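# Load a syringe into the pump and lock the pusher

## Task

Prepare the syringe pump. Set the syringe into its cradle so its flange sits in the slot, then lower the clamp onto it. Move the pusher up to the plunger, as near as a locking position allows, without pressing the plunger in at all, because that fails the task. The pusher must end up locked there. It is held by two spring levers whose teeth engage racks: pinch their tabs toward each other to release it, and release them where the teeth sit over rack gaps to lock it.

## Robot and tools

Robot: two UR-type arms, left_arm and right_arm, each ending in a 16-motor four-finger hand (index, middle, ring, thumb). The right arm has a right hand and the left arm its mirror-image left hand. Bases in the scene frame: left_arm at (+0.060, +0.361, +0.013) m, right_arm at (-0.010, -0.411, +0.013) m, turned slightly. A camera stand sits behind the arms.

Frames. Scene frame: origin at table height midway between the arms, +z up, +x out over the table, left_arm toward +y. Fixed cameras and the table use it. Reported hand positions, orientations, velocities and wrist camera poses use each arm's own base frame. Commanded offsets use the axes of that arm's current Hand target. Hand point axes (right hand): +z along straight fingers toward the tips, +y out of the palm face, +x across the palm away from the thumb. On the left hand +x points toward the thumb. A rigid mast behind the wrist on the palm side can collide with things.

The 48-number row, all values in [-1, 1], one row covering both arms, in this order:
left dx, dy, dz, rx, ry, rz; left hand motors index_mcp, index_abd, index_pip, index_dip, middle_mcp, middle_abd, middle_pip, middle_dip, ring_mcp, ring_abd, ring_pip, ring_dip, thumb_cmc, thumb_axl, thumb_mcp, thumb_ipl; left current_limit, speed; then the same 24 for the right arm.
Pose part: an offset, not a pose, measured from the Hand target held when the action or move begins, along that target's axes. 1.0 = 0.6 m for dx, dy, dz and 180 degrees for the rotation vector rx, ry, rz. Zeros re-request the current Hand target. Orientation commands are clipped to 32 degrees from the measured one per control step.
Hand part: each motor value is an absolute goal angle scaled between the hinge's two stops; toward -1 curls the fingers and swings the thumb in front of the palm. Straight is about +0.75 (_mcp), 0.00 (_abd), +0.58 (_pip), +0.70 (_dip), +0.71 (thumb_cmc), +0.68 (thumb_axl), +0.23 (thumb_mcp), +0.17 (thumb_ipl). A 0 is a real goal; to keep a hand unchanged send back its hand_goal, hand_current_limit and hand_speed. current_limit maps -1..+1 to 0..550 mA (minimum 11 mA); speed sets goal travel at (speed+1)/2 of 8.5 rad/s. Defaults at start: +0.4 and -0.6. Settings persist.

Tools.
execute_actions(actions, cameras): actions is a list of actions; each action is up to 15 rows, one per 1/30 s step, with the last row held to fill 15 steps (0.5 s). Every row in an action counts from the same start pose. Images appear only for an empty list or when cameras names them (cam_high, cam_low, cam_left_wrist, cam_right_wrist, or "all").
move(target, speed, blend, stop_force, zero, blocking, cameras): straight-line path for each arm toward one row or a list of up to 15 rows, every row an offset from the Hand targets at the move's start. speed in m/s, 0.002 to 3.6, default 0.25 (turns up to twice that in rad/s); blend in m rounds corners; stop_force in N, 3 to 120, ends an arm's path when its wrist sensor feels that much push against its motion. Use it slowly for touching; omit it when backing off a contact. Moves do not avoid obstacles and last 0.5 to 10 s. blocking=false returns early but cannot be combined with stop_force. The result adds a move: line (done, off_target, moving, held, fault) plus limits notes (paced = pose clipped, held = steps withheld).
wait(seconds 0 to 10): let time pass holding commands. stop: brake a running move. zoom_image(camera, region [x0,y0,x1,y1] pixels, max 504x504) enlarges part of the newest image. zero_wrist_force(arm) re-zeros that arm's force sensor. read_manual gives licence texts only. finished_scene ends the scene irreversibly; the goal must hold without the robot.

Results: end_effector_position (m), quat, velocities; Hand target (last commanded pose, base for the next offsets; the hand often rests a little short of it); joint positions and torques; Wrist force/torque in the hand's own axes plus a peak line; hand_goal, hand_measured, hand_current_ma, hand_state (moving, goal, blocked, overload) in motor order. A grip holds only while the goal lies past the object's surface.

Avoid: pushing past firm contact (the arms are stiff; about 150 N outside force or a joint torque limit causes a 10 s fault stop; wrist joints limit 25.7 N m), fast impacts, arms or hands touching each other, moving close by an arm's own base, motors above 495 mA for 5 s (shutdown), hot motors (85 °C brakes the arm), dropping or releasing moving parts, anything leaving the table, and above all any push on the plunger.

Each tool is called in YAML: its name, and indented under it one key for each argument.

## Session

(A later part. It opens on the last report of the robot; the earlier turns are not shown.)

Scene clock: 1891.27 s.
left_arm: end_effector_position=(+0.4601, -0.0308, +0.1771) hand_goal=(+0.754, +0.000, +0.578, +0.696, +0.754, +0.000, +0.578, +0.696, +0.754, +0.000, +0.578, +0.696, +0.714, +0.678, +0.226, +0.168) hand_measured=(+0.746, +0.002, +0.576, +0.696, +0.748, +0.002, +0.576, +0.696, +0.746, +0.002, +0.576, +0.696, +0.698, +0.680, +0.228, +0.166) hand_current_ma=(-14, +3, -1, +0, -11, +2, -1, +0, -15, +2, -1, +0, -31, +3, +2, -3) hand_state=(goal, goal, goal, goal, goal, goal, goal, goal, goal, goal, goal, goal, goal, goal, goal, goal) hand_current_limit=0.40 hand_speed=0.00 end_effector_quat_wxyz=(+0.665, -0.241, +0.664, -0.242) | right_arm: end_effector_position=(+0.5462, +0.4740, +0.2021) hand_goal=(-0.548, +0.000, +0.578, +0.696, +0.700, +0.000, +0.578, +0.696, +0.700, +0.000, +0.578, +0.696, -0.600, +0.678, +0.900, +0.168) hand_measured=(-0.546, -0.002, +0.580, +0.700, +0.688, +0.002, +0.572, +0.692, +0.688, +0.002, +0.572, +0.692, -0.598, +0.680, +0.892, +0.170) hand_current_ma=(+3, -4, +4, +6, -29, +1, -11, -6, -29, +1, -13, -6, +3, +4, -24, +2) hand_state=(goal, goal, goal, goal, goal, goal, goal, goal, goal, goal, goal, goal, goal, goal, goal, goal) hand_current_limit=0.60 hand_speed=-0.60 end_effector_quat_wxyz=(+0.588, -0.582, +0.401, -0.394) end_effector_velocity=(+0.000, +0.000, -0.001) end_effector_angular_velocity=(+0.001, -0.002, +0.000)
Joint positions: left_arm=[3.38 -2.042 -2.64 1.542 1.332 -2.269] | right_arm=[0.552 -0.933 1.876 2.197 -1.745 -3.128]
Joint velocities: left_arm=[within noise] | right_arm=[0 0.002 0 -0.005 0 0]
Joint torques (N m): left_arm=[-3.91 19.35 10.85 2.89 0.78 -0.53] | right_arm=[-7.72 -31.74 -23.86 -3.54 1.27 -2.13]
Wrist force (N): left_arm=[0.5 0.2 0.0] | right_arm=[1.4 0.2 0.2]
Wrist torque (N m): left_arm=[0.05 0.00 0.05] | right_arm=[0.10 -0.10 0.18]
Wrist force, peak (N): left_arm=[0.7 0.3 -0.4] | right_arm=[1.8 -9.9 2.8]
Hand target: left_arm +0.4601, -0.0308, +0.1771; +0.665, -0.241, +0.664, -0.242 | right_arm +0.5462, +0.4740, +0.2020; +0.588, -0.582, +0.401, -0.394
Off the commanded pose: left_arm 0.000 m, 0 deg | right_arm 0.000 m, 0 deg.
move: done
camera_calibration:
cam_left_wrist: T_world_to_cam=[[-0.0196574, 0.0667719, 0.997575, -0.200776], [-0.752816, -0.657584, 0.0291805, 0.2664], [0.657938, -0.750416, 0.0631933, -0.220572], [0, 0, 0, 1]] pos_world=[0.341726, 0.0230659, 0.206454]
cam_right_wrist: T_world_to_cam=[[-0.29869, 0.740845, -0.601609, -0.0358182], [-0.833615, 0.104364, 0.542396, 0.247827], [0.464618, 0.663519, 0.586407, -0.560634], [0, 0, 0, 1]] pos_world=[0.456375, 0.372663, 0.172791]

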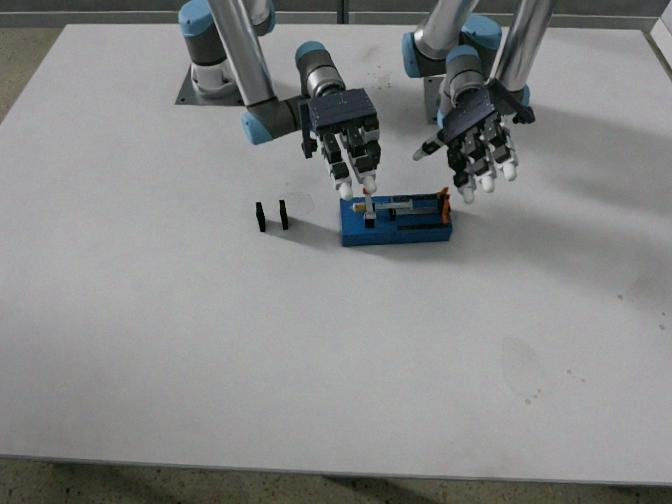

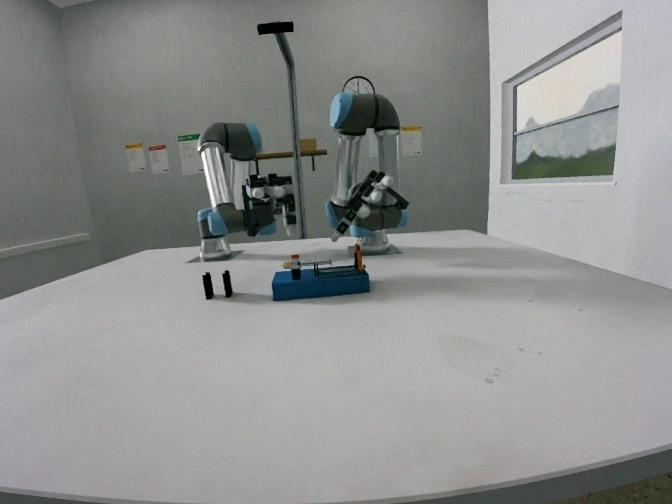

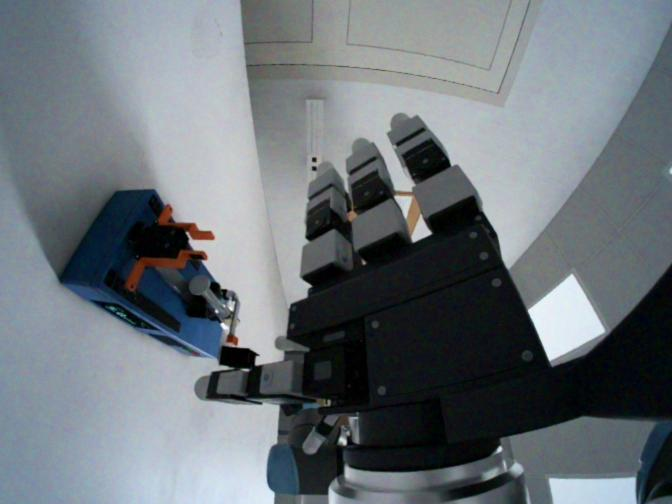

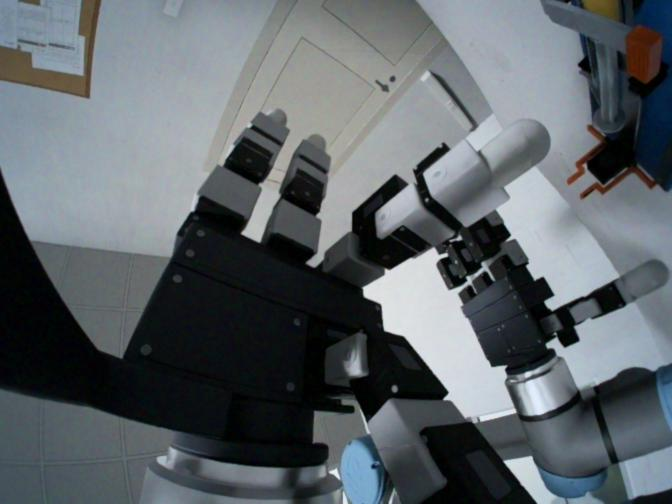

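move:
  target: [0,0,0,0,0,0,0.754,0,0.577,0.696,0.754,0,0.577,0.696,0.754,0,0.577,0.696,0.714,0.678,0.226,0.168,0.4,0.0,0.3074,-0.2045,-0.2124,0,0,0,-0.342,0,0.577,0.696,0.7,0,0.577,0.696,0.7,0,0.577,0.696,-0.6,0.678,0.9,0.168,0.4,-0.6]
  speed: 0.15
  cameras: ["all"]

zoom_image:
  camera: "cam_low"
  region: [275, 237, 345, 287]

zoom_image:
  camera: "cam_high"
  region: [375, 185, 425, 230]

zoom_image:
  camera: "cam_high"
  region: [335, 180, 460, 255]

zoom_image:
  camera: "cam_left_wrist"
  region: [50, 180, 260, 370]

Scene clock: 1901.87 s.
left_arm: end_effector_position=(+0.4601, -0.0308, +0.1771) hand_goal=(+0.754, +0.000, +0.578, +0.696, +0.754, +0.000, +0.578, +0.696, +0.754, +0.000, +0.578, +0.696, +0.714, +0.678, +0.226, +0.168) hand_measured=(+0.746, +0.002, +0.576, +0.696, +0.748, +0.002, +0.576, +0.696, +0.746, +0.002, +0.576, +0.696, +0.698, +0.680, +0.228, +0.166) hand_current_ma=(-14, +3, -1, +0, -11, +2, -1, +0, -15, +2, -1, +0, -31, +3, +2, -3) hand_state=(goal, goal, goal, goal, goal, goal, goal, goal, goal, goal, goal, goal, goal, goal, goal, goal) hand_current_limit=0.40 hand_speed=0.00 end_effector_quat_wxyz=(+0.665, -0.241, +0.664, -0.242) | right_arm: end_effector_position=(+0.4963, +0.2539, +0.3218) hand_goal=(-0.342, +0.000, +0.578, +0.696, +0.700, +0.000, +0.578, +0.696, +0.700, +0.000, +0.578, +0.696, -0.600, +0.678, +0.900, +0.168) hand_measured=(-0.350, -0.002, +0.580, +0.700, +0.688, +0.002, +0.572, +0.692, +0.688, +0.002, +0.572, +0.692, -0.598, +0.680, +0.892, +0.170) hand_current_ma=(-17, -4, +3, +5, -29, +1, -11, -6, -29, +1, -13, -6, +3, +3, -24, +2) hand_state=(goal, goal, goal, goal, goal, goal, goal, goal, goal, goal, goal, goal, goal, goal, goal, goal) hand_current_limit=0.40 hand_speed=-0.60 end_effector_quat_wxyz=(+0.588, -0.582, +0.401, -0.394)
Joint positions: left_arm=[3.38 -2.042 -2.64 1.542 1.332 -2.269] | right_arm=[0.046 -1.514 2.311 2.343 -1.239 -3.127]
Joint torques (N m): left_arm=[-2.5 19.17 11.73 2.92 0.73 -0.74] | right_arm=[-8.12 -30.29 -28.35 -1.36 1.31 2.28]
Wrist force (N): left_arm=[0.6 0.0 0.2] | right_arm=[1.0 0.3 0.0]
Wrist torque (N m): left_arm=[0.00 -0.01 0.06] | right_arm=[0.12 -0.05 0.07]
Wrist force, peak (N): left_arm=[0.9 0.3 -0.1] | right_arm=[2.0 -0.9 -0.7]
Hand target: left_arm +0.4601, -0.0308, +0.1771; +0.665, -0.241, +0.664, -0.242 | right_arm +0.4963, +0.2539, +0.3219; +0.588, -0.582, +0.401, -0.394
Off the commanded pose: left_arm 0.000 m, 0 deg | right_arm 0.000 m, 0 deg.
move: done
camera_calibration:
cam_left_wrist: T_world_to_cam=[[-0.0196574, 0.0667719, 0.997575, -0.200776], [-0.752816, -0.657584, 0.0291805, 0.2664], [0.657938, -0.750416, 0.0631933, -0.220572], [0, 0, 0, 1]] pos_world=[0.341726, 0.0230659, 0.206454]
cam_right_wrist: T_world_to_cam=[[-0.298733, 0.740807, -0.601635, 0.184337], [-0.833482, 0.104533, 0.542568, 0.163997], [0.464829, 0.663535, 0.586222, -0.461714], [0, 0, 0, 1]] pos_world=[0.406374, 0.152663, 0.292591]

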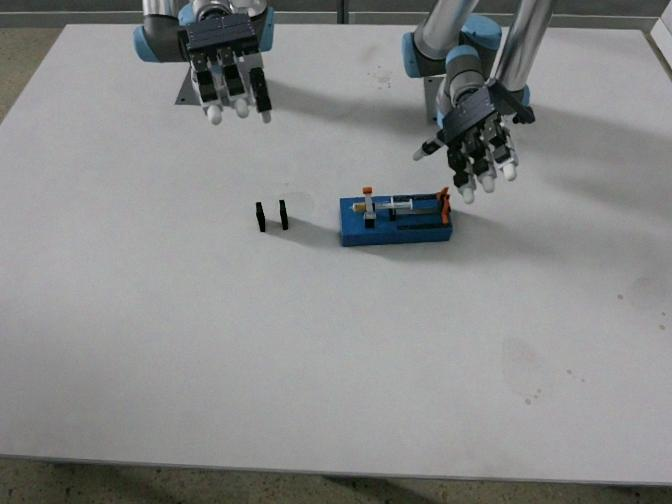

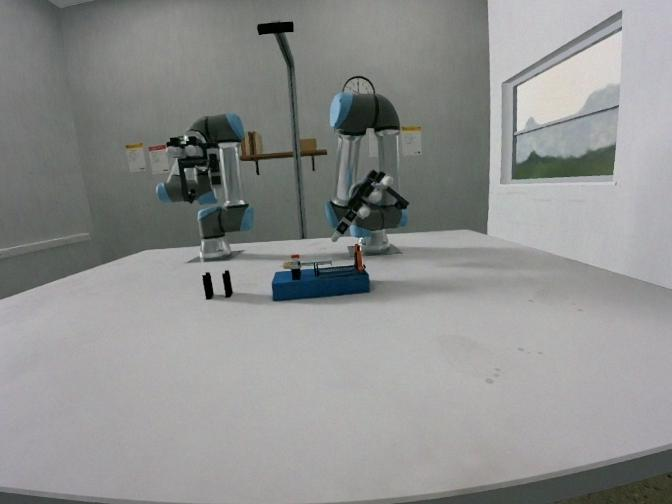

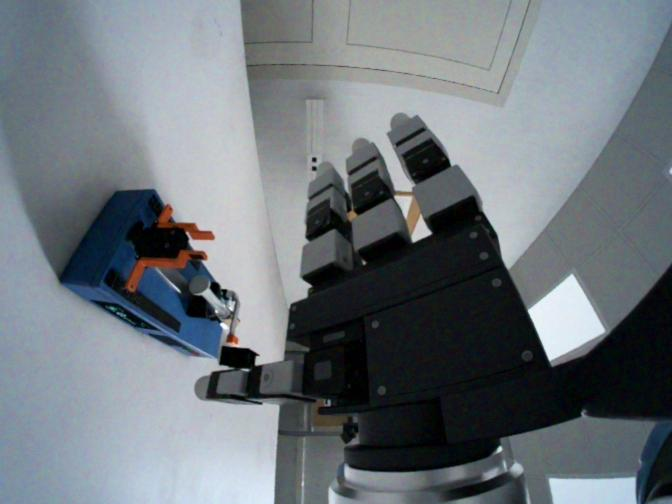

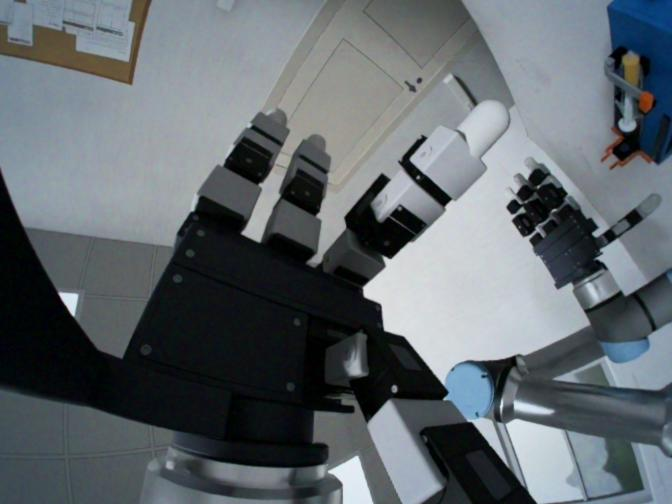

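Scaled by 7.200 from the camera's 672x504 image, which has a finer 960x720 frame.

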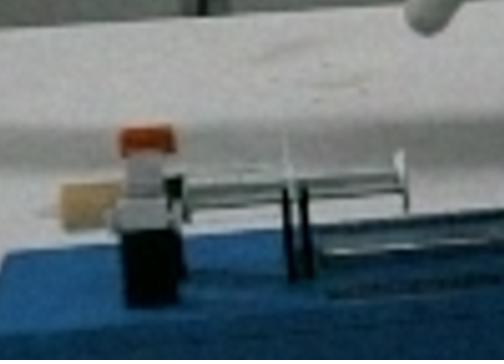

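Scaled by 10.080 from the camera's 672x504 image, which has a finer 960x720 frame.

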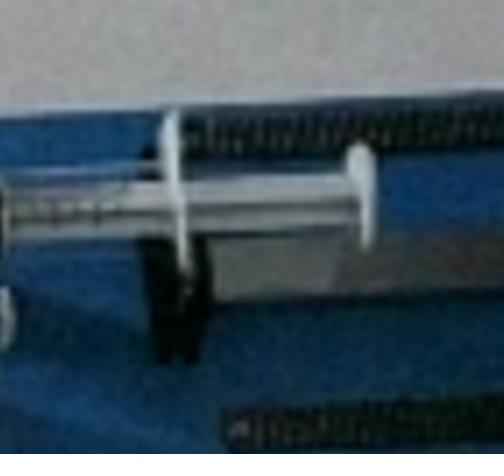

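Scaled by 4.032 from the camera's 672x504 image, which has a finer 960x720 frame.

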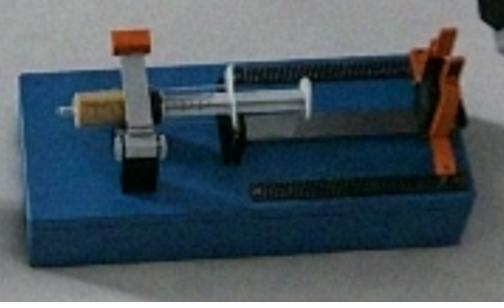

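Scaled by 2.400 from the camera's 672x504 image, which has a finer 960x720 frame.

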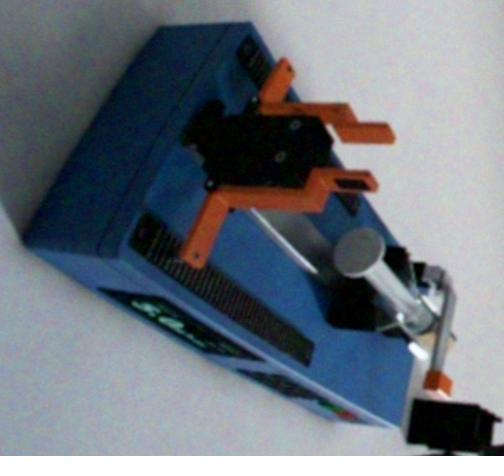

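zoom_image:
  camera: "cam_low"
  region: [335, 235, 385, 285]

zoom_image:
  camera: "cam_high"
  region: [425, 175, 465, 240]

zoom_image:
  camera: "cam_left_wrist"
  region: [110, 190, 230, 300]

Scaled by 10.080 from the camera's 672x504 image, which has a finer 960x720 frame.

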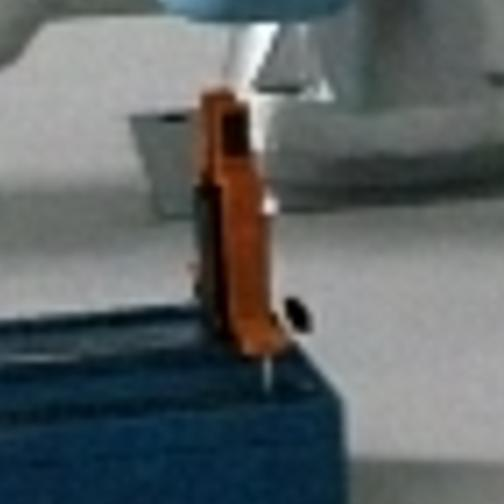

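Scaled by 7.754 from the camera's 672x504 image, which has a finer 960x720 frame.

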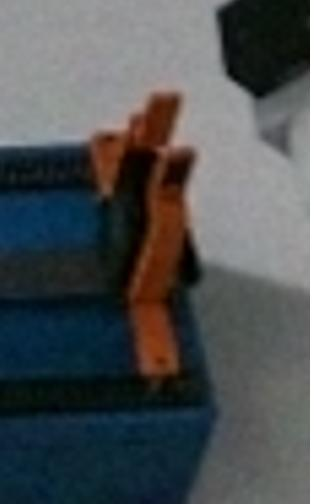

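Scaled by 4.200 from the camera's 672x504 image, which has a finer 960x720 frame.

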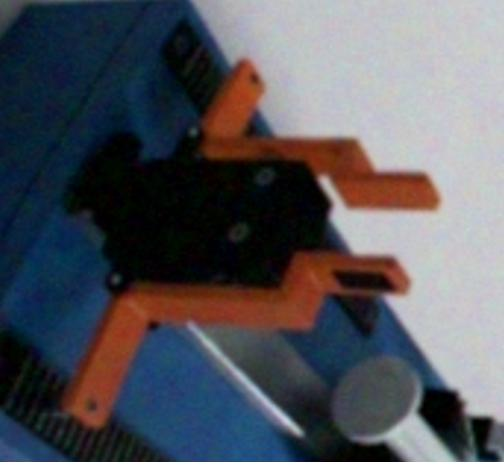

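move:
  target:
    - [-0.1022,-0.0856,0.0003,0,0,0,0.754,0,0.577,0.696,0.754,0,0.577,0.696,0.754,0,0.577,0.696,0.714,0.678,0.226,0.168,0.4,-0.4,0,0,0,0,0,0,-0.342,0,0.577,0.696,0.7,0,0.577,0.696,0.7,0,0.577,0.696,-0.6,0.678,0.9,0.168,0.4,-0.6]
    - [-0.0283,-0.1555,0.0819,-0.0138,-0.0280,-0.2778,0.754,0,0.577,0.696,0.754,0,0.577,0.696,0.754,0,0.577,0.696,0.714,0.678,0.226,0.168,0.4,-0.4,0,0,0,0,0,0,-0.342,0,0.577,0.696,0.7,0,0.577,0.696,0.7,0,0.577,0.696,-0.6,0.678,0.9,0.168,0.4,-0.6]
    - [-0.0283,-0.1555,0.0819,-0.0138,-0.0280,-0.2778,-0.4247,0,0.577,0.696,0.754,0,0.577,0.696,0.754,0,0.577,0.696,-0.52,0.678,0.1685,0.168,0.4,-0.4,0,0,0,0,0,0,-0.342,0,0.577,0.696,0.7,0,0.577,0.696,0.7,0,0.577,0.696,-0.6,0.678,0.9,0.168,0.4,-0.6]
  speed: 0.15
  blend: [0.02,0,0]
  cameras: ["all"]

zoom_image:
  camera: "cam_low"
  region: [280, 190, 400, 290]

zoom_image:
  camera: "cam_high"
  region: [350, 130, 490, 250]

Scene clock: 1973.97 s.
left_arm: end_effector_position=(+0.5091, -0.0914, +0.2501) hand_goal=(-0.424, +0.000, +0.578, +0.696, +0.754, +0.000, +0.578, +0.696, +0.754, +0.000, +0.578, +0.696, -0.520, +0.678, +0.168, +0.168) hand_measured=(-0.424, +0.002, +0.576, +0.696, +0.748, +0.002, +0.576, +0.696, +0.746, +0.002, +0.576, +0.696, -0.520, +0.680, +0.170, +0.166) hand_current_ma=(+0, +3, -1, +0, -11, +2, -1, +0, -15, +2, -1, +0, +1, +2, +4, -3) hand_state=(goal, goal, goal, goal, goal, goal, goal, goal, goal, goal, goal, goal, goal, goal, goal, goal) hand_current_limit=0.40 hand_speed=-0.40 end_effector_quat_wxyz=(+0.523, -0.523, +0.476, -0.476) | right_arm: end_effector_position=(+0.4963, +0.2539, +0.3219) hand_goal=(-0.342, +0.000, +0.578, +0.696, +0.700, +0.000, +0.578, +0.696, +0.700, +0.000, +0.578, +0.696, -0.600, +0.678, +0.900, +0.168) hand_measured=(-0.350, -0.002, +0.580, +0.700, +0.688, +0.002, +0.572, +0.692, +0.688, +0.002, +0.572, +0.692, -0.598, +0.680, +0.892, +0.170) hand_current_ma=(-17, -4, +3, +5, -29, +1, -11, -6, -29, +1, -13, -6, +3, +3, -24, +2) hand_state=(goal, goal, goal, goal, goal, goal, goal, goal, goal, goal, goal, goal, goal, goal, goal, goal) hand_current_limit=0.40 hand_speed=-0.60 end_effector_quat_wxyz=(+0.588, -0.582, +0.401, -0.394)
Joint positions: left_arm=[3.3 -1.747 -2.471 1.076 1.506 -3.142] | right_arm=[0.046 -1.514 2.311 2.343 -1.239 -3.127]
Joint torques (N m): left_arm=[10.78 29.16 3.57 4.22 -2.42 -2.45] | right_arm=[-7.47 -32.37 -29.62 0.09 1.48 -1.47]
Wrist force (N): left_arm=[-0.8 0.3 -0.1] | right_arm=[1.0 0.1 -0.1]
Wrist torque (N m): left_arm=[0.01 0.05 -0.15] | right_arm=[0.10 -0.04 0.06]
Wrist force, peak (N): left_arm=[1.7 1.1 -0.1] | right_arm=[1.5 0.1 0.3]
Hand target: left_arm +0.5091, -0.0914, +0.2501; +0.523, -0.523, +0.476, -0.476 | right_arm +0.4963, +0.2539, +0.3219; +0.588, -0.582, +0.401, -0.394
Off the commanded pose: left_arm 0.000 m, 0 deg | right_arm 0.000 m, 0 deg.
move: done
camera_calibration:
cam_left_wrist: T_world_to_cam=[[-0.0942063, 0.802255, 0.589501, -0.06145], [-0.710884, -0.468752, 0.524324, 0.133377], [0.696972, -0.369672, 0.61447, -0.425831], [0, 0, 0, 1]] pos_world=[0.385819, -0.0455987, 0.227953]
cam_right_wrist: T_world_to_cam=[[-0.298643, 0.740817, -0.601666, 0.184412], [-0.833572, 0.104511, 0.542434, 0.16417], [0.464725, 0.663527, 0.586313, -0.461678], [0, 0, 0, 1]] pos_world=[0.406475, 0.152563, 0.292591]

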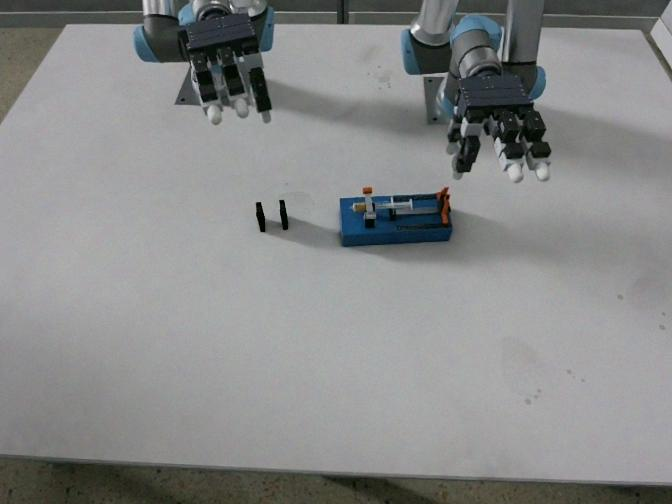

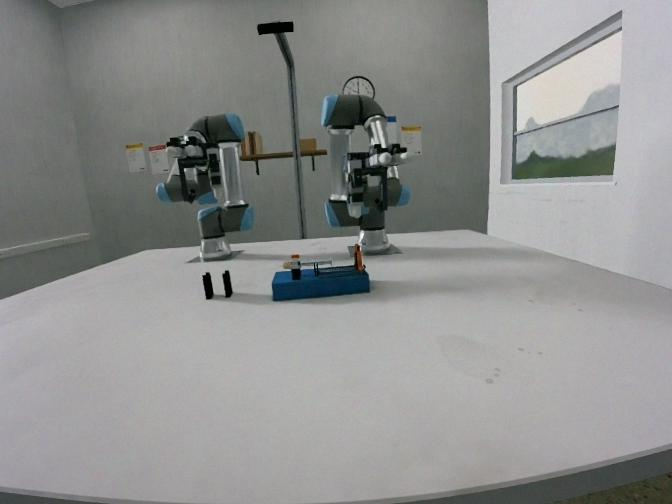

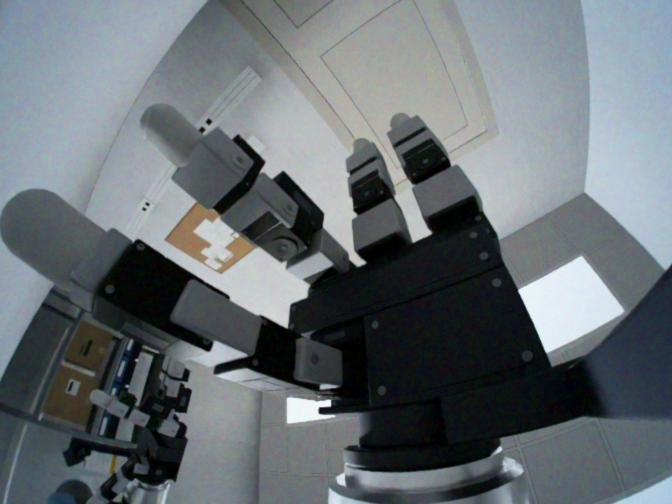

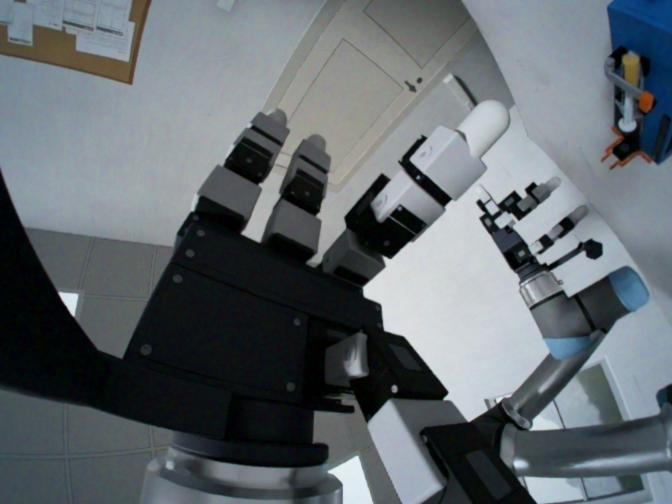

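Scaled by 4.200 from the camera's 672x504 image, which has a finer 960x720 frame.

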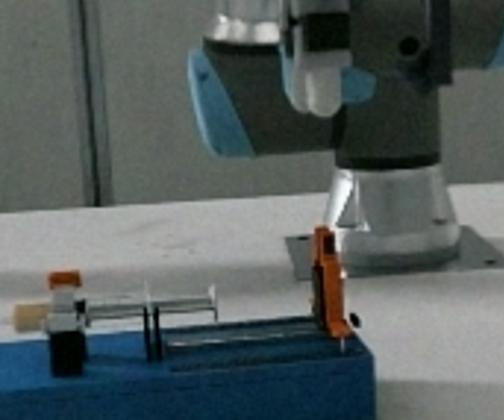

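Scaled by 3.600 from the camera's 672x504 image, which has a finer 960x720 frame.

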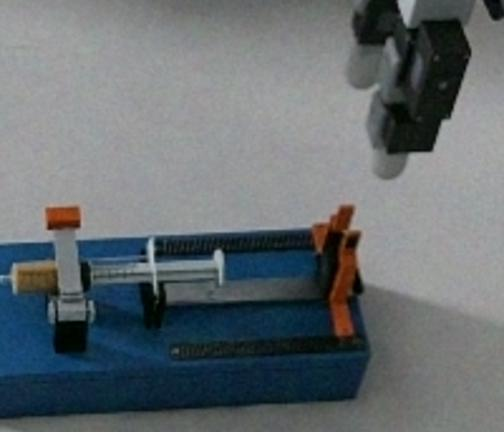

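move:
  target: [-0.0005,0.1200,0.0026,0,0,0,-0.424,0,0.577,0.696,0.754,0,0.577,0.696,0.754,0,0.577,0.696,-0.52,0.678,0.168,0.168,0.4,-0.4,0,0,0,0,0,0,-0.342,0,0.577,0.696,0.7,0,0.577,0.696,0.7,0,0.577,0.696,-0.6,0.678,0.9,0.168,0.4,-0.6]
  speed: 0.08
  stop_force: 6
  cameras: ["all"]

zoom_image:
  camera: "cam_low"
  region: [320, 215, 400, 285]

zoom_image:
  camera: "cam_high"
  region: [400, 150, 480, 240]

zoom_image:
  camera: "cam_left_wrist"
  region: [0, 60, 250, 360]

Scene clock: 1987.73 s.
left_arm: end_effector_position=(+0.5106, -0.0909, +0.1781) hand_goal=(-0.424, +0.000, +0.578, +0.696, +0.754, +0.000, +0.578, +0.696, +0.754, +0.000, +0.578, +0.696, -0.520, +0.678, +0.168, +0.168) hand_measured=(-0.424, +0.002, +0.576, +0.696, +0.746, +0.002, +0.576, +0.696, +0.744, +0.002, +0.576, +0.696, -0.520, +0.680, +0.170, +0.166) hand_current_ma=(+0, +3, -1, +0, -12, +2, -1, +0, -16, +2, -1, +0, +1, +2, +4, -3) hand_state=(goal, goal, goal, goal, goal, goal, goal, goal, goal, goal, goal, goal, goal, goal, goal, goal) hand_current_limit=0.40 hand_speed=-0.40 end_effector_quat_wxyz=(+0.523, -0.523, +0.476, -0.476) | right_arm: end_effector_position=(+0.4963, +0.2539, +0.3219) hand_goal=(-0.342, +0.000, +0.578, +0.696, +0.700, +0.000, +0.578, +0.696, +0.700, +0.000, +0.578, +0.696, -0.600, +0.678, +0.900, +0.168) hand_measured=(-0.350, -0.002, +0.580, +0.700, +0.688, +0.002, +0.572, +0.692, +0.688, +0.002, +0.572, +0.692, -0.598, +0.680, +0.892, +0.170) hand_current_ma=(-17, -4, +3, +5, -29, +1, -11, -6, -29, +1, -13, -6, +3, +3, -24, +2) hand_state=(goal, goal, goal, goal, goal, goal, goal, goal, goal, goal, goal, goal, goal, goal, goal, goal) hand_current_limit=0.40 hand_speed=-0.60 end_effector_quat_wxyz=(+0.588, -0.582, +0.401, -0.394)
Joint positions: left_arm=[3.301 -2.01 -2.494 1.361 1.506 -3.142] | right_arm=[0.046 -1.514 2.311 2.343 -1.239 -3.127]
Joint torques (N m): left_arm=[7.39 19.57 14.45 4.28 -2.02 -2.2] | right_arm=[-7.37 -31.84 -29.27 -0.08 1.48 -1.5]
Wrist force (N): left_arm=[-0.9 0.1 0.1] | right_arm=[1.0 -0.2 0.0]
Wrist torque (N m): left_arm=[-0.04 0.06 -0.17] | right_arm=[0.06 -0.06 0.08]
Wrist force, peak (N): left_arm=[-0.9 -1.3 -0.3] | right_arm=[1.5 0.3 0.4]
Hand target: left_arm +0.5106, -0.0910, +0.1781; +0.523, -0.523, +0.476, -0.476 | right_arm +0.4963, +0.2539, +0.3219; +0.588, -0.582, +0.401, -0.394
Off the commanded pose: left_arm 0.000 m, 0 deg | right_arm 0.000 m, 0 deg.
move: done
camera_calibration:
cam_left_wrist: T_world_to_cam=[[-0.0942063, 0.802255, 0.589501, -0.0191855], [-0.710884, -0.468752, 0.524324, 0.172382], [0.696972, -0.369672, 0.61447, -0.382487], [0, 0, 0, 1]] pos_world=[0.387319, -0.0451987, 0.155953]
cam_right_wrist: T_world_to_cam=[[-0.298643, 0.740817, -0.601666, 0.184412], [-0.833572, 0.104511, 0.542434, 0.16417], [0.464725, 0.663527, 0.586313, -0.461678], [0, 0, 0, 1]] pos_world=[0.406475, 0.152563, 0.292591]

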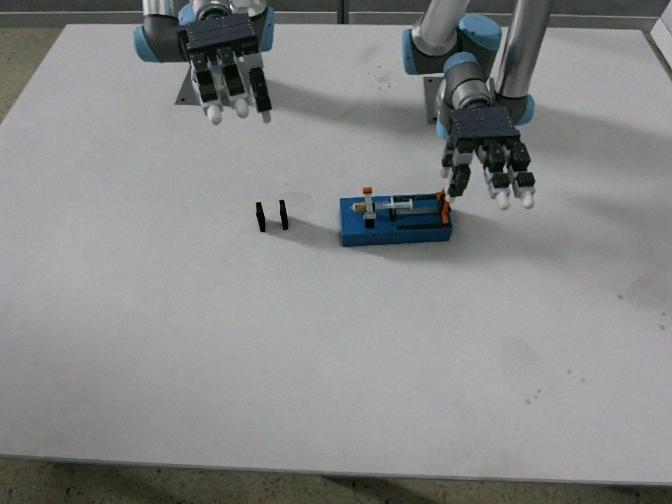

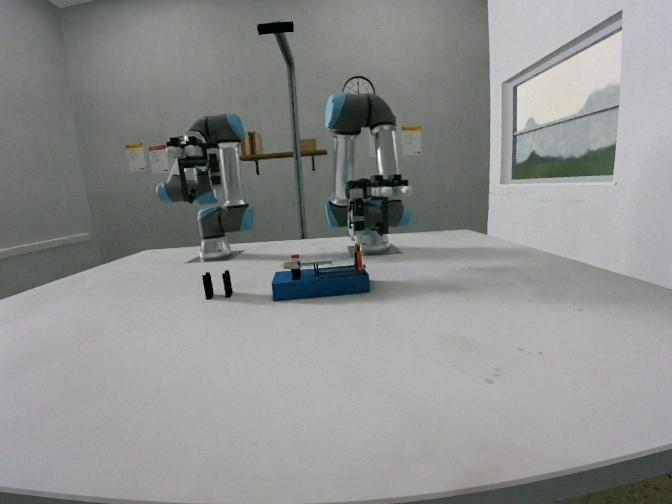

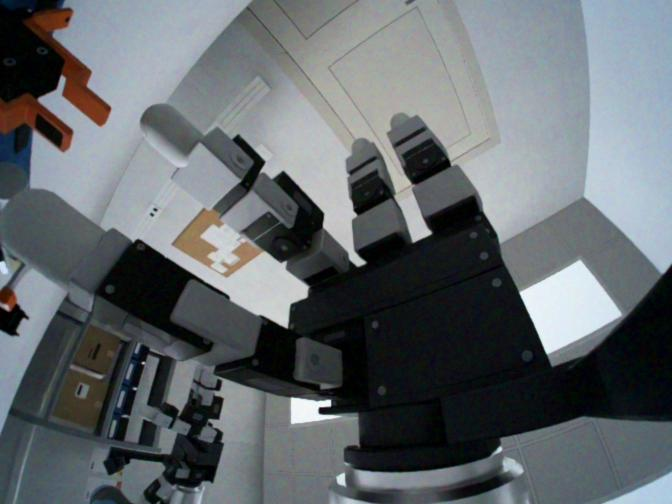

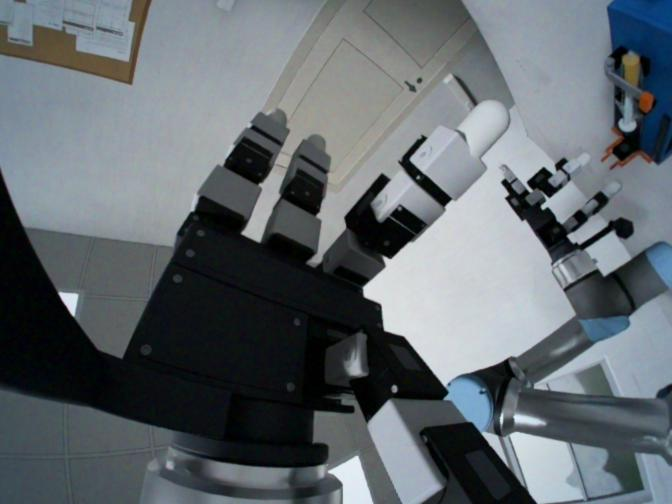

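Scaled by 6.300 from the camera's 672x504 image, which has a finer 960x720 frame.

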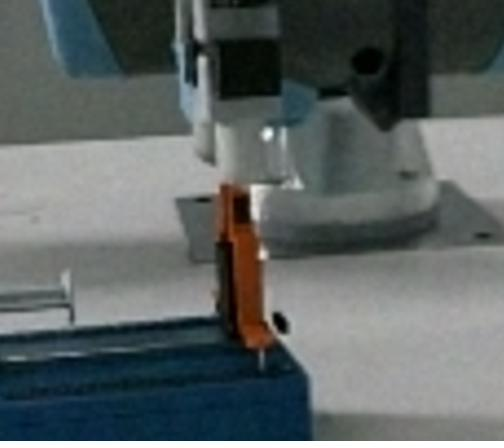

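Scaled by 5.600 from the camera's 672x504 image, which has a finer 960x720 frame.

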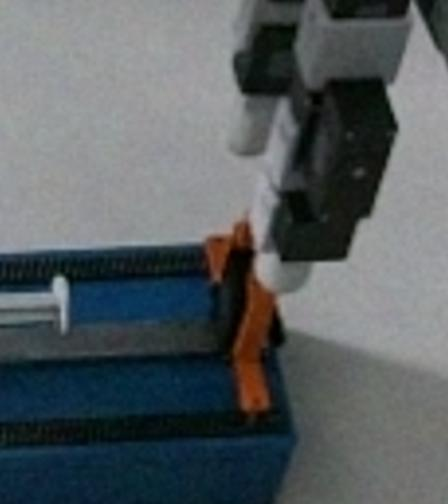

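Scaled by 1.680 from the camera's 672x504 image, which has a finer 960x720 frame.

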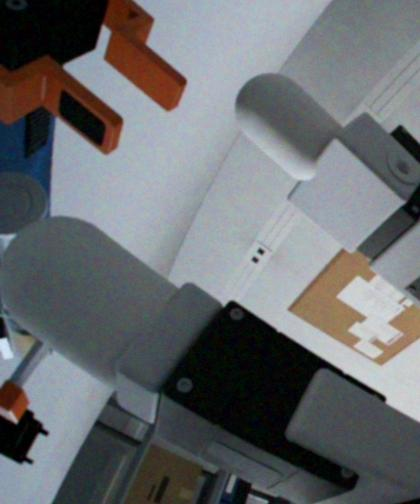

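zoom_image:
  camera: "cam_low"
  region: [340, 220, 380, 270]

Scaled by 10.080 from the camera's 672x504 image, which has a finer 960x720 frame.

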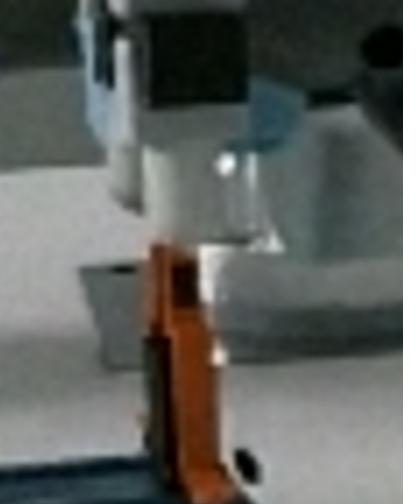

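move:
  target: [0.0033,0.0320,-0.0003,0,0,0,-0.424,0,0.577,0.696,0.754,0,0.577,0.696,0.754,0,0.577,0.696,-0.52,0.678,0.168,0.168,0.4,-0.4,0,0,0,0,0,0,-0.342,0,0.577,0.696,0.7,0,0.577,0.696,0.7,0,0.577,0.696,-0.6,0.678,0.9,0.168,0.4,-0.6]
  speed: 0.04
  stop_force: 5
  cameras: ["all"]

zoom_image:
  camera: "cam_low"
  region: [320, 215, 400, 285]

zoom_image:
  camera: "cam_high"
  region: [400, 150, 480, 240]

zoom_image:
  camera: "cam_left_wrist"
  region: [0, 60, 250, 360]

Scene clock: 2001.20 s.
left_arm: end_effector_position=(+0.5106, -0.0930, +0.1589) hand_goal=(-0.424, +0.000, +0.578, +0.696, +0.754, +0.000, +0.578, +0.696, +0.754, +0.000, +0.578, +0.696, -0.520, +0.678, +0.168, +0.168) hand_measured=(-0.424, +0.002, +0.576, +0.696, +0.746, +0.002, +0.576, +0.696, +0.744, +0.002, +0.576, +0.696, -0.520, +0.680, +0.170, +0.166) hand_current_ma=(+0, +3, -1, +0, -12, +2, -1, +0, -16, +2, -1, +0, +1, +2, +4, -3) hand_state=(goal, goal, goal, goal, goal, goal, goal, goal, goal, goal, goal, goal, goal, goal, goal, goal) hand_current_limit=0.40 hand_speed=-0.40 end_effector_quat_wxyz=(+0.523, -0.523, +0.476, -0.476) | right_arm: end_effector_position=(+0.4963, +0.2539, +0.3219) hand_goal=(-0.342, +0.000, +0.578, +0.696, +0.700, +0.000, +0.578, +0.696, +0.700, +0.000, +0.578, +0.696, -0.600, +0.678, +0.900, +0.168) hand_measured=(-0.350, -0.002, +0.580, +0.700, +0.688, +0.002, +0.572, +0.692, +0.688, +0.002, +0.572, +0.692, -0.598, +0.680, +0.892, +0.170) hand_current_ma=(-17, -4, +3, +5, -29, +1, -11, -6, -29, +1, -13, -6, +3, +3, -24, +2) hand_state=(goal, goal, goal, goal, goal, goal, goal, goal, goal, goal, goal, goal, goal, goal, goal, goal) hand_current_limit=0.40 hand_speed=-0.60 end_effector_quat_wxyz=(+0.588, -0.582, +0.401, -0.394)
Joint positions: left_arm=[3.294 -2.084 -2.49 1.431 1.513 -3.142] | right_arm=[0.046 -1.514 2.311 2.343 -1.239 -3.127]
Joint torques (N m): left_arm=[9.99 21.81 -2.56 1.32 -2.19 -2.14] | right_arm=[-6.79 -31.06 -28.68 -0.21 1.35 -1.65]
Wrist force (N): left_arm=[-0.9 0.0 0.1] | right_arm=[1.0 0.2 0.1]
Wrist torque (N m): left_arm=[-0.03 0.07 -0.15] | right_arm=[0.10 -0.06 0.07]
Wrist force, peak (N): left_arm=[-1.2 0.3 0.1] | right_arm=[1.5 0.3 0.0]
Hand target: left_arm +0.5106, -0.0930, +0.1589; +0.523, -0.523, +0.476, -0.476 | right_arm +0.4963, +0.2539, +0.3219; +0.588, -0.582, +0.401, -0.394
Off the commanded pose: left_arm 0.000 m, 0 deg | right_arm 0.000 m, 0 deg.
move: done
camera_calibration:
cam_left_wrist: T_world_to_cam=[[-0.0942001, 0.80226, 0.589496, -0.0062642], [-0.710885, -0.468745, 0.524329, 0.181511], [0.696972, -0.369672, 0.61447, -0.371429], [0, 0, 0, 1]] pos_world=[0.387319, -0.0471986, 0.136753]
cam_right_wrist: T_world_to_cam=[[-0.298643, 0.740817, -0.601666, 0.184412], [-0.833572, 0.104511, 0.542434, 0.16417], [0.464725, 0.663527, 0.586313, -0.461678], [0, 0, 0, 1]] pos_world=[0.406475, 0.152563, 0.292591]

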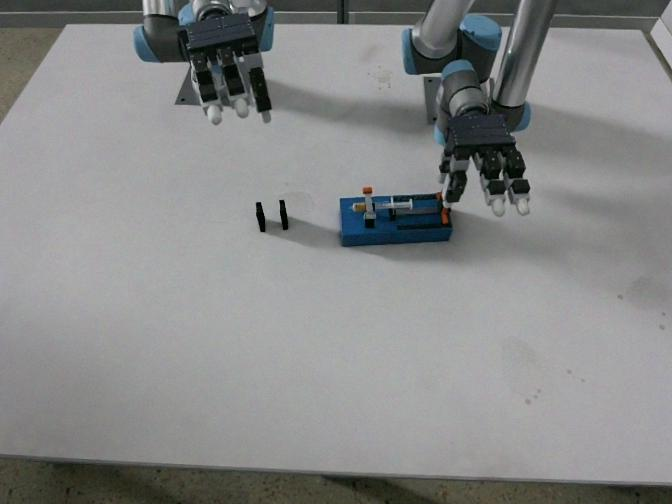

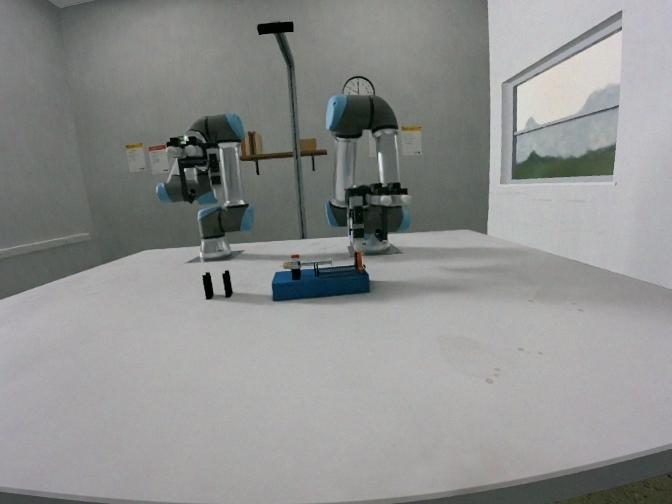

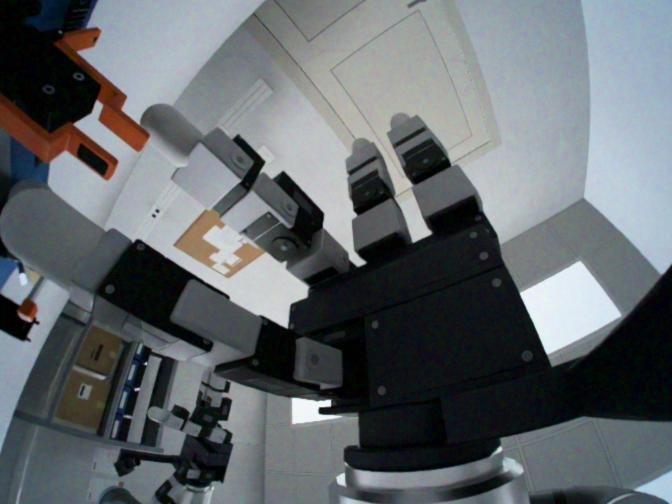

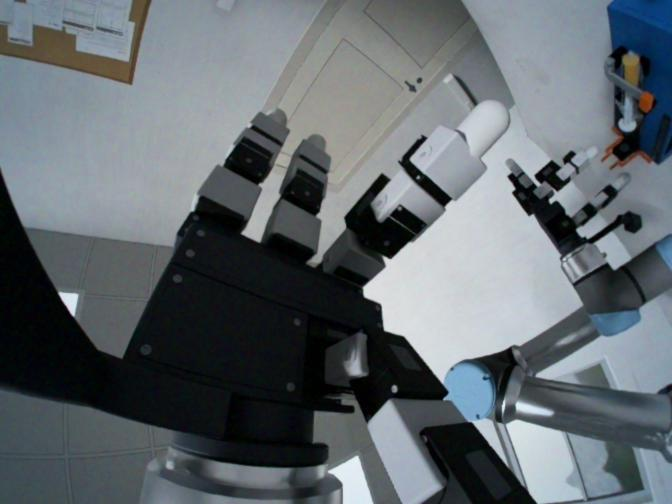

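Scaled by 6.300 from the camera's 672x504 image, which has a finer 960x720 frame.

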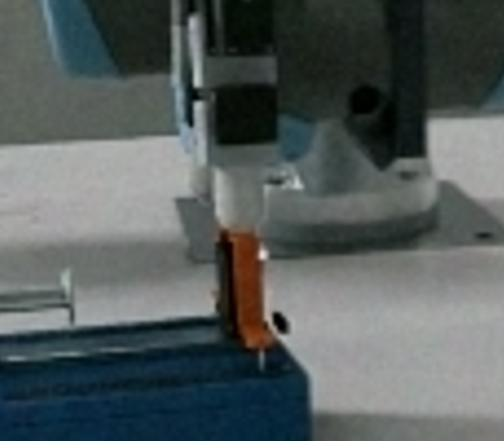

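Scaled by 5.600 from the camera's 672x504 image, which has a finer 960x720 frame.

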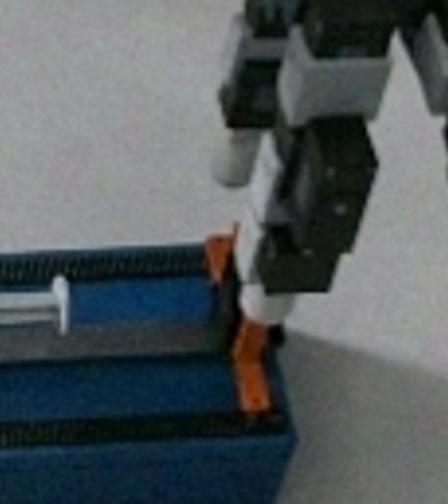

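Scaled by 1.680 from the camera's 672x504 image, which has a finer 960x720 frame.

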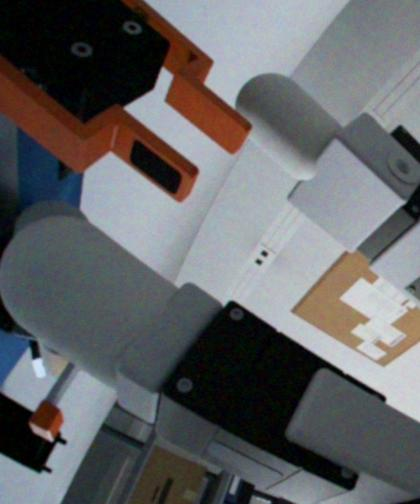

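move:
  target:
    - [0,0.0033,0,0,0,0,-0.424,0,0.577,0.696,0.754,0,0.577,0.696,0.754,0,0.577,0.696,-0.52,0.678,0.168,0.168,0.4,-0.6,0,0,0,0,0,0,-0.342,0,0.577,0.696,0.7,0,0.577,0.696,0.7,0,0.577,0.696,-0.6,0.678,0.9,0.168,0.4,-0.6]
    - [0,0.0033,0,0,0,0,-0.50,0,0.577,0.696,0.754,0,0.577,0.696,0.754,0,0.577,0.696,-0.52,0.678,0.087,0.168,0.4,-0.7,0,0,0,0,0,0,-0.342,0,0.577,0.696,0.7,0,0.577,0.696,0.7,0,0.577,0.696,-0.6,0.678,0.9,0.168,0.4,-0.6]
  speed: 0.04
  cameras: ["cam_high","cam_low","cam_left_wrist"]

zoom_image:
  camera: "cam_low"
  region: [320, 215, 400, 285]

zoom_image:
  camera: "cam_high"
  region: [400, 150, 480, 240]

zoom_image:
  camera: "cam_left_wrist"
  region: [0, 60, 250, 360]

Scene clock: 2019.67 s.
left_arm: end_effector_position=(+0.5106, -0.0930, +0.1569) hand_goal=(-0.500, +0.000, +0.578, +0.696, +0.754, +0.000, +0.578, +0.696, +0.754, +0.000, +0.578, +0.696, -0.520, +0.678, +0.088, +0.168) hand_measured=(-0.490, +0.002, +0.578, +0.696, +0.746, +0.002, +0.576, +0.696, +0.744, +0.002, +0.576, +0.696, -0.520, +0.680, +0.092, +0.166) hand_current_ma=(+17, +3, +0, +0, -12, +2, -1, +0, -16, +2, -1, +0, +1, +2, +7, -3) hand_state=(goal, goal, goal, goal, goal, goal, goal, goal, goal, goal, goal, goal, goal, goal, goal, goal) hand_current_limit=0.40 hand_speed=-0.70 end_effector_quat_wxyz=(+0.523, -0.523, +0.476, -0.476) | right_arm: end_effector_position=(+0.4963, +0.2539, +0.3219) hand_goal=(-0.342, +0.000, +0.578, +0.696, +0.700, +0.000, +0.578, +0.696, +0.700, +0.000, +0.578, +0.696, -0.600, +0.678, +0.900, +0.168) hand_measured=(-0.350, -0.002, +0.580, +0.700, +0.688, +0.002, +0.572, +0.692, +0.688, +0.002, +0.572, +0.692, -0.598, +0.680, +0.892, +0.170) hand_current_ma=(-17, -4, +3, +5, -29, +1, -11, -6, -29, +1, -13, -6, +3, +3, -24, +2) hand_state=(goal, goal, goal, goal, goal, goal, goal, goal, goal, goal, goal, goal, goal, goal, goal, goal) hand_current_limit=0.40 hand_speed=-0.60 end_effector_quat_wxyz=(+0.588, -0.582, +0.401, -0.394)
Joint positions: left_arm=[3.294 -2.091 -2.49 1.438 1.513 -3.142] | right_arm=[0.046 -1.514 2.311 2.343 -1.239 -3.127]
Joint torques (N m): left_arm=[9.6 35.54 13.7 -0.82 -2.2 -2.55] | right_arm=[-6.81 -30.78 -28.15 -0.22 1.48 -1.48]
Wrist force (N): left_arm=[-0.7 0.6 0.3] | right_arm=[0.8 0.1 0.0]
Wrist torque (N m): left_arm=[0.02 0.03 -0.14] | right_arm=[0.08 -0.02 0.05]
Wrist force, peak (N): left_arm=[-1.3 0.4 0.3] | right_arm=[1.3 0.3 0.4]
Hand target: left_arm +0.5106, -0.0930, +0.1569; +0.523, -0.523, +0.476, -0.476 | right_arm +0.4963, +0.2539, +0.3219; +0.588, -0.582, +0.401, -0.394
Off the commanded pose: left_arm 0.000 m, 0 deg | right_arm 0.000 m, 0 deg.
move: done
camera_calibration:
cam_left_wrist: T_world_to_cam=[[-0.0942063, 0.802255, 0.589501, -0.00508358], [-0.710884, -0.468752, 0.524324, 0.18256], [0.696972, -0.369672, 0.61447, -0.3702], [0, 0, 0, 1]] pos_world=[0.387319, -0.0471987, 0.134753]
Images, in order (width x height): cam_high 672x504, cam_low 672x504, cam_left_wrist 672x504.

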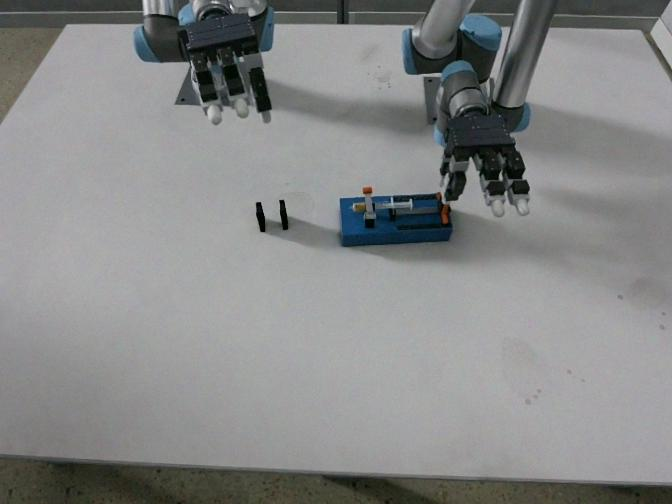

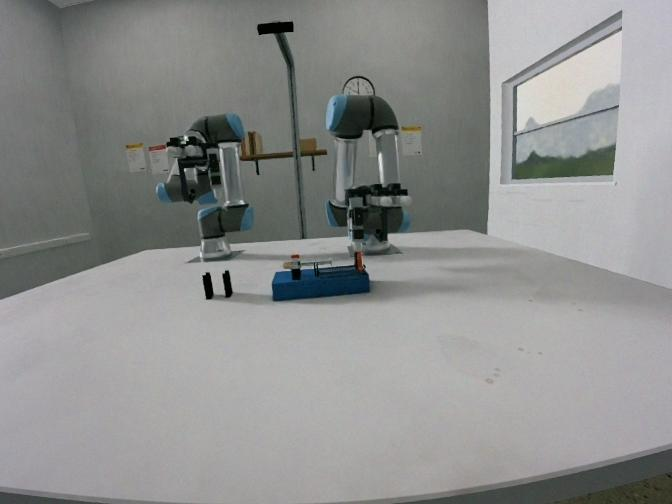

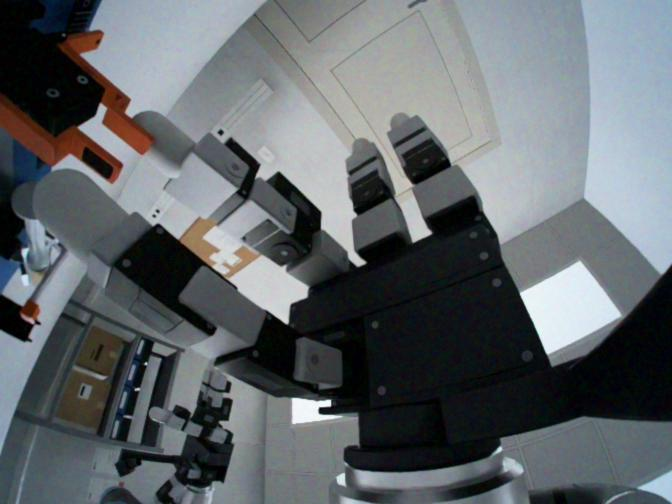

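Scaled by 6.300 from the camera's 672x504 image, which has a finer 960x720 frame.

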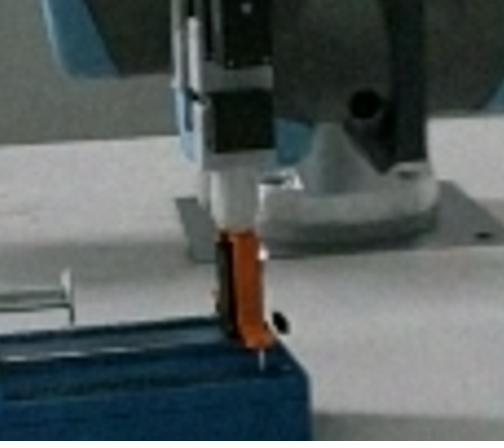

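Scaled by 5.600 from the camera's 672x504 image, which has a finer 960x720 frame.

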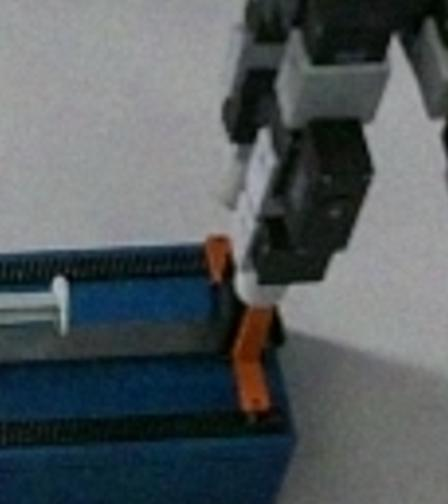

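Scaled by 1.680 from the camera's 672x504 image, which has a finer 960x720 frame.

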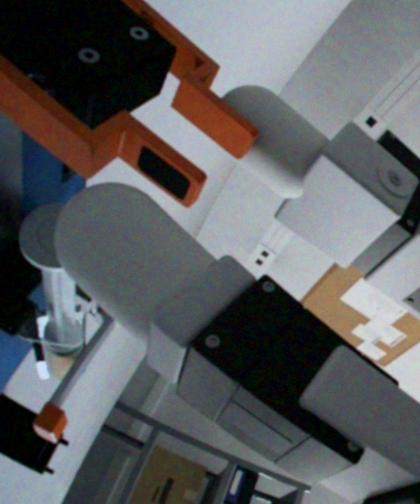

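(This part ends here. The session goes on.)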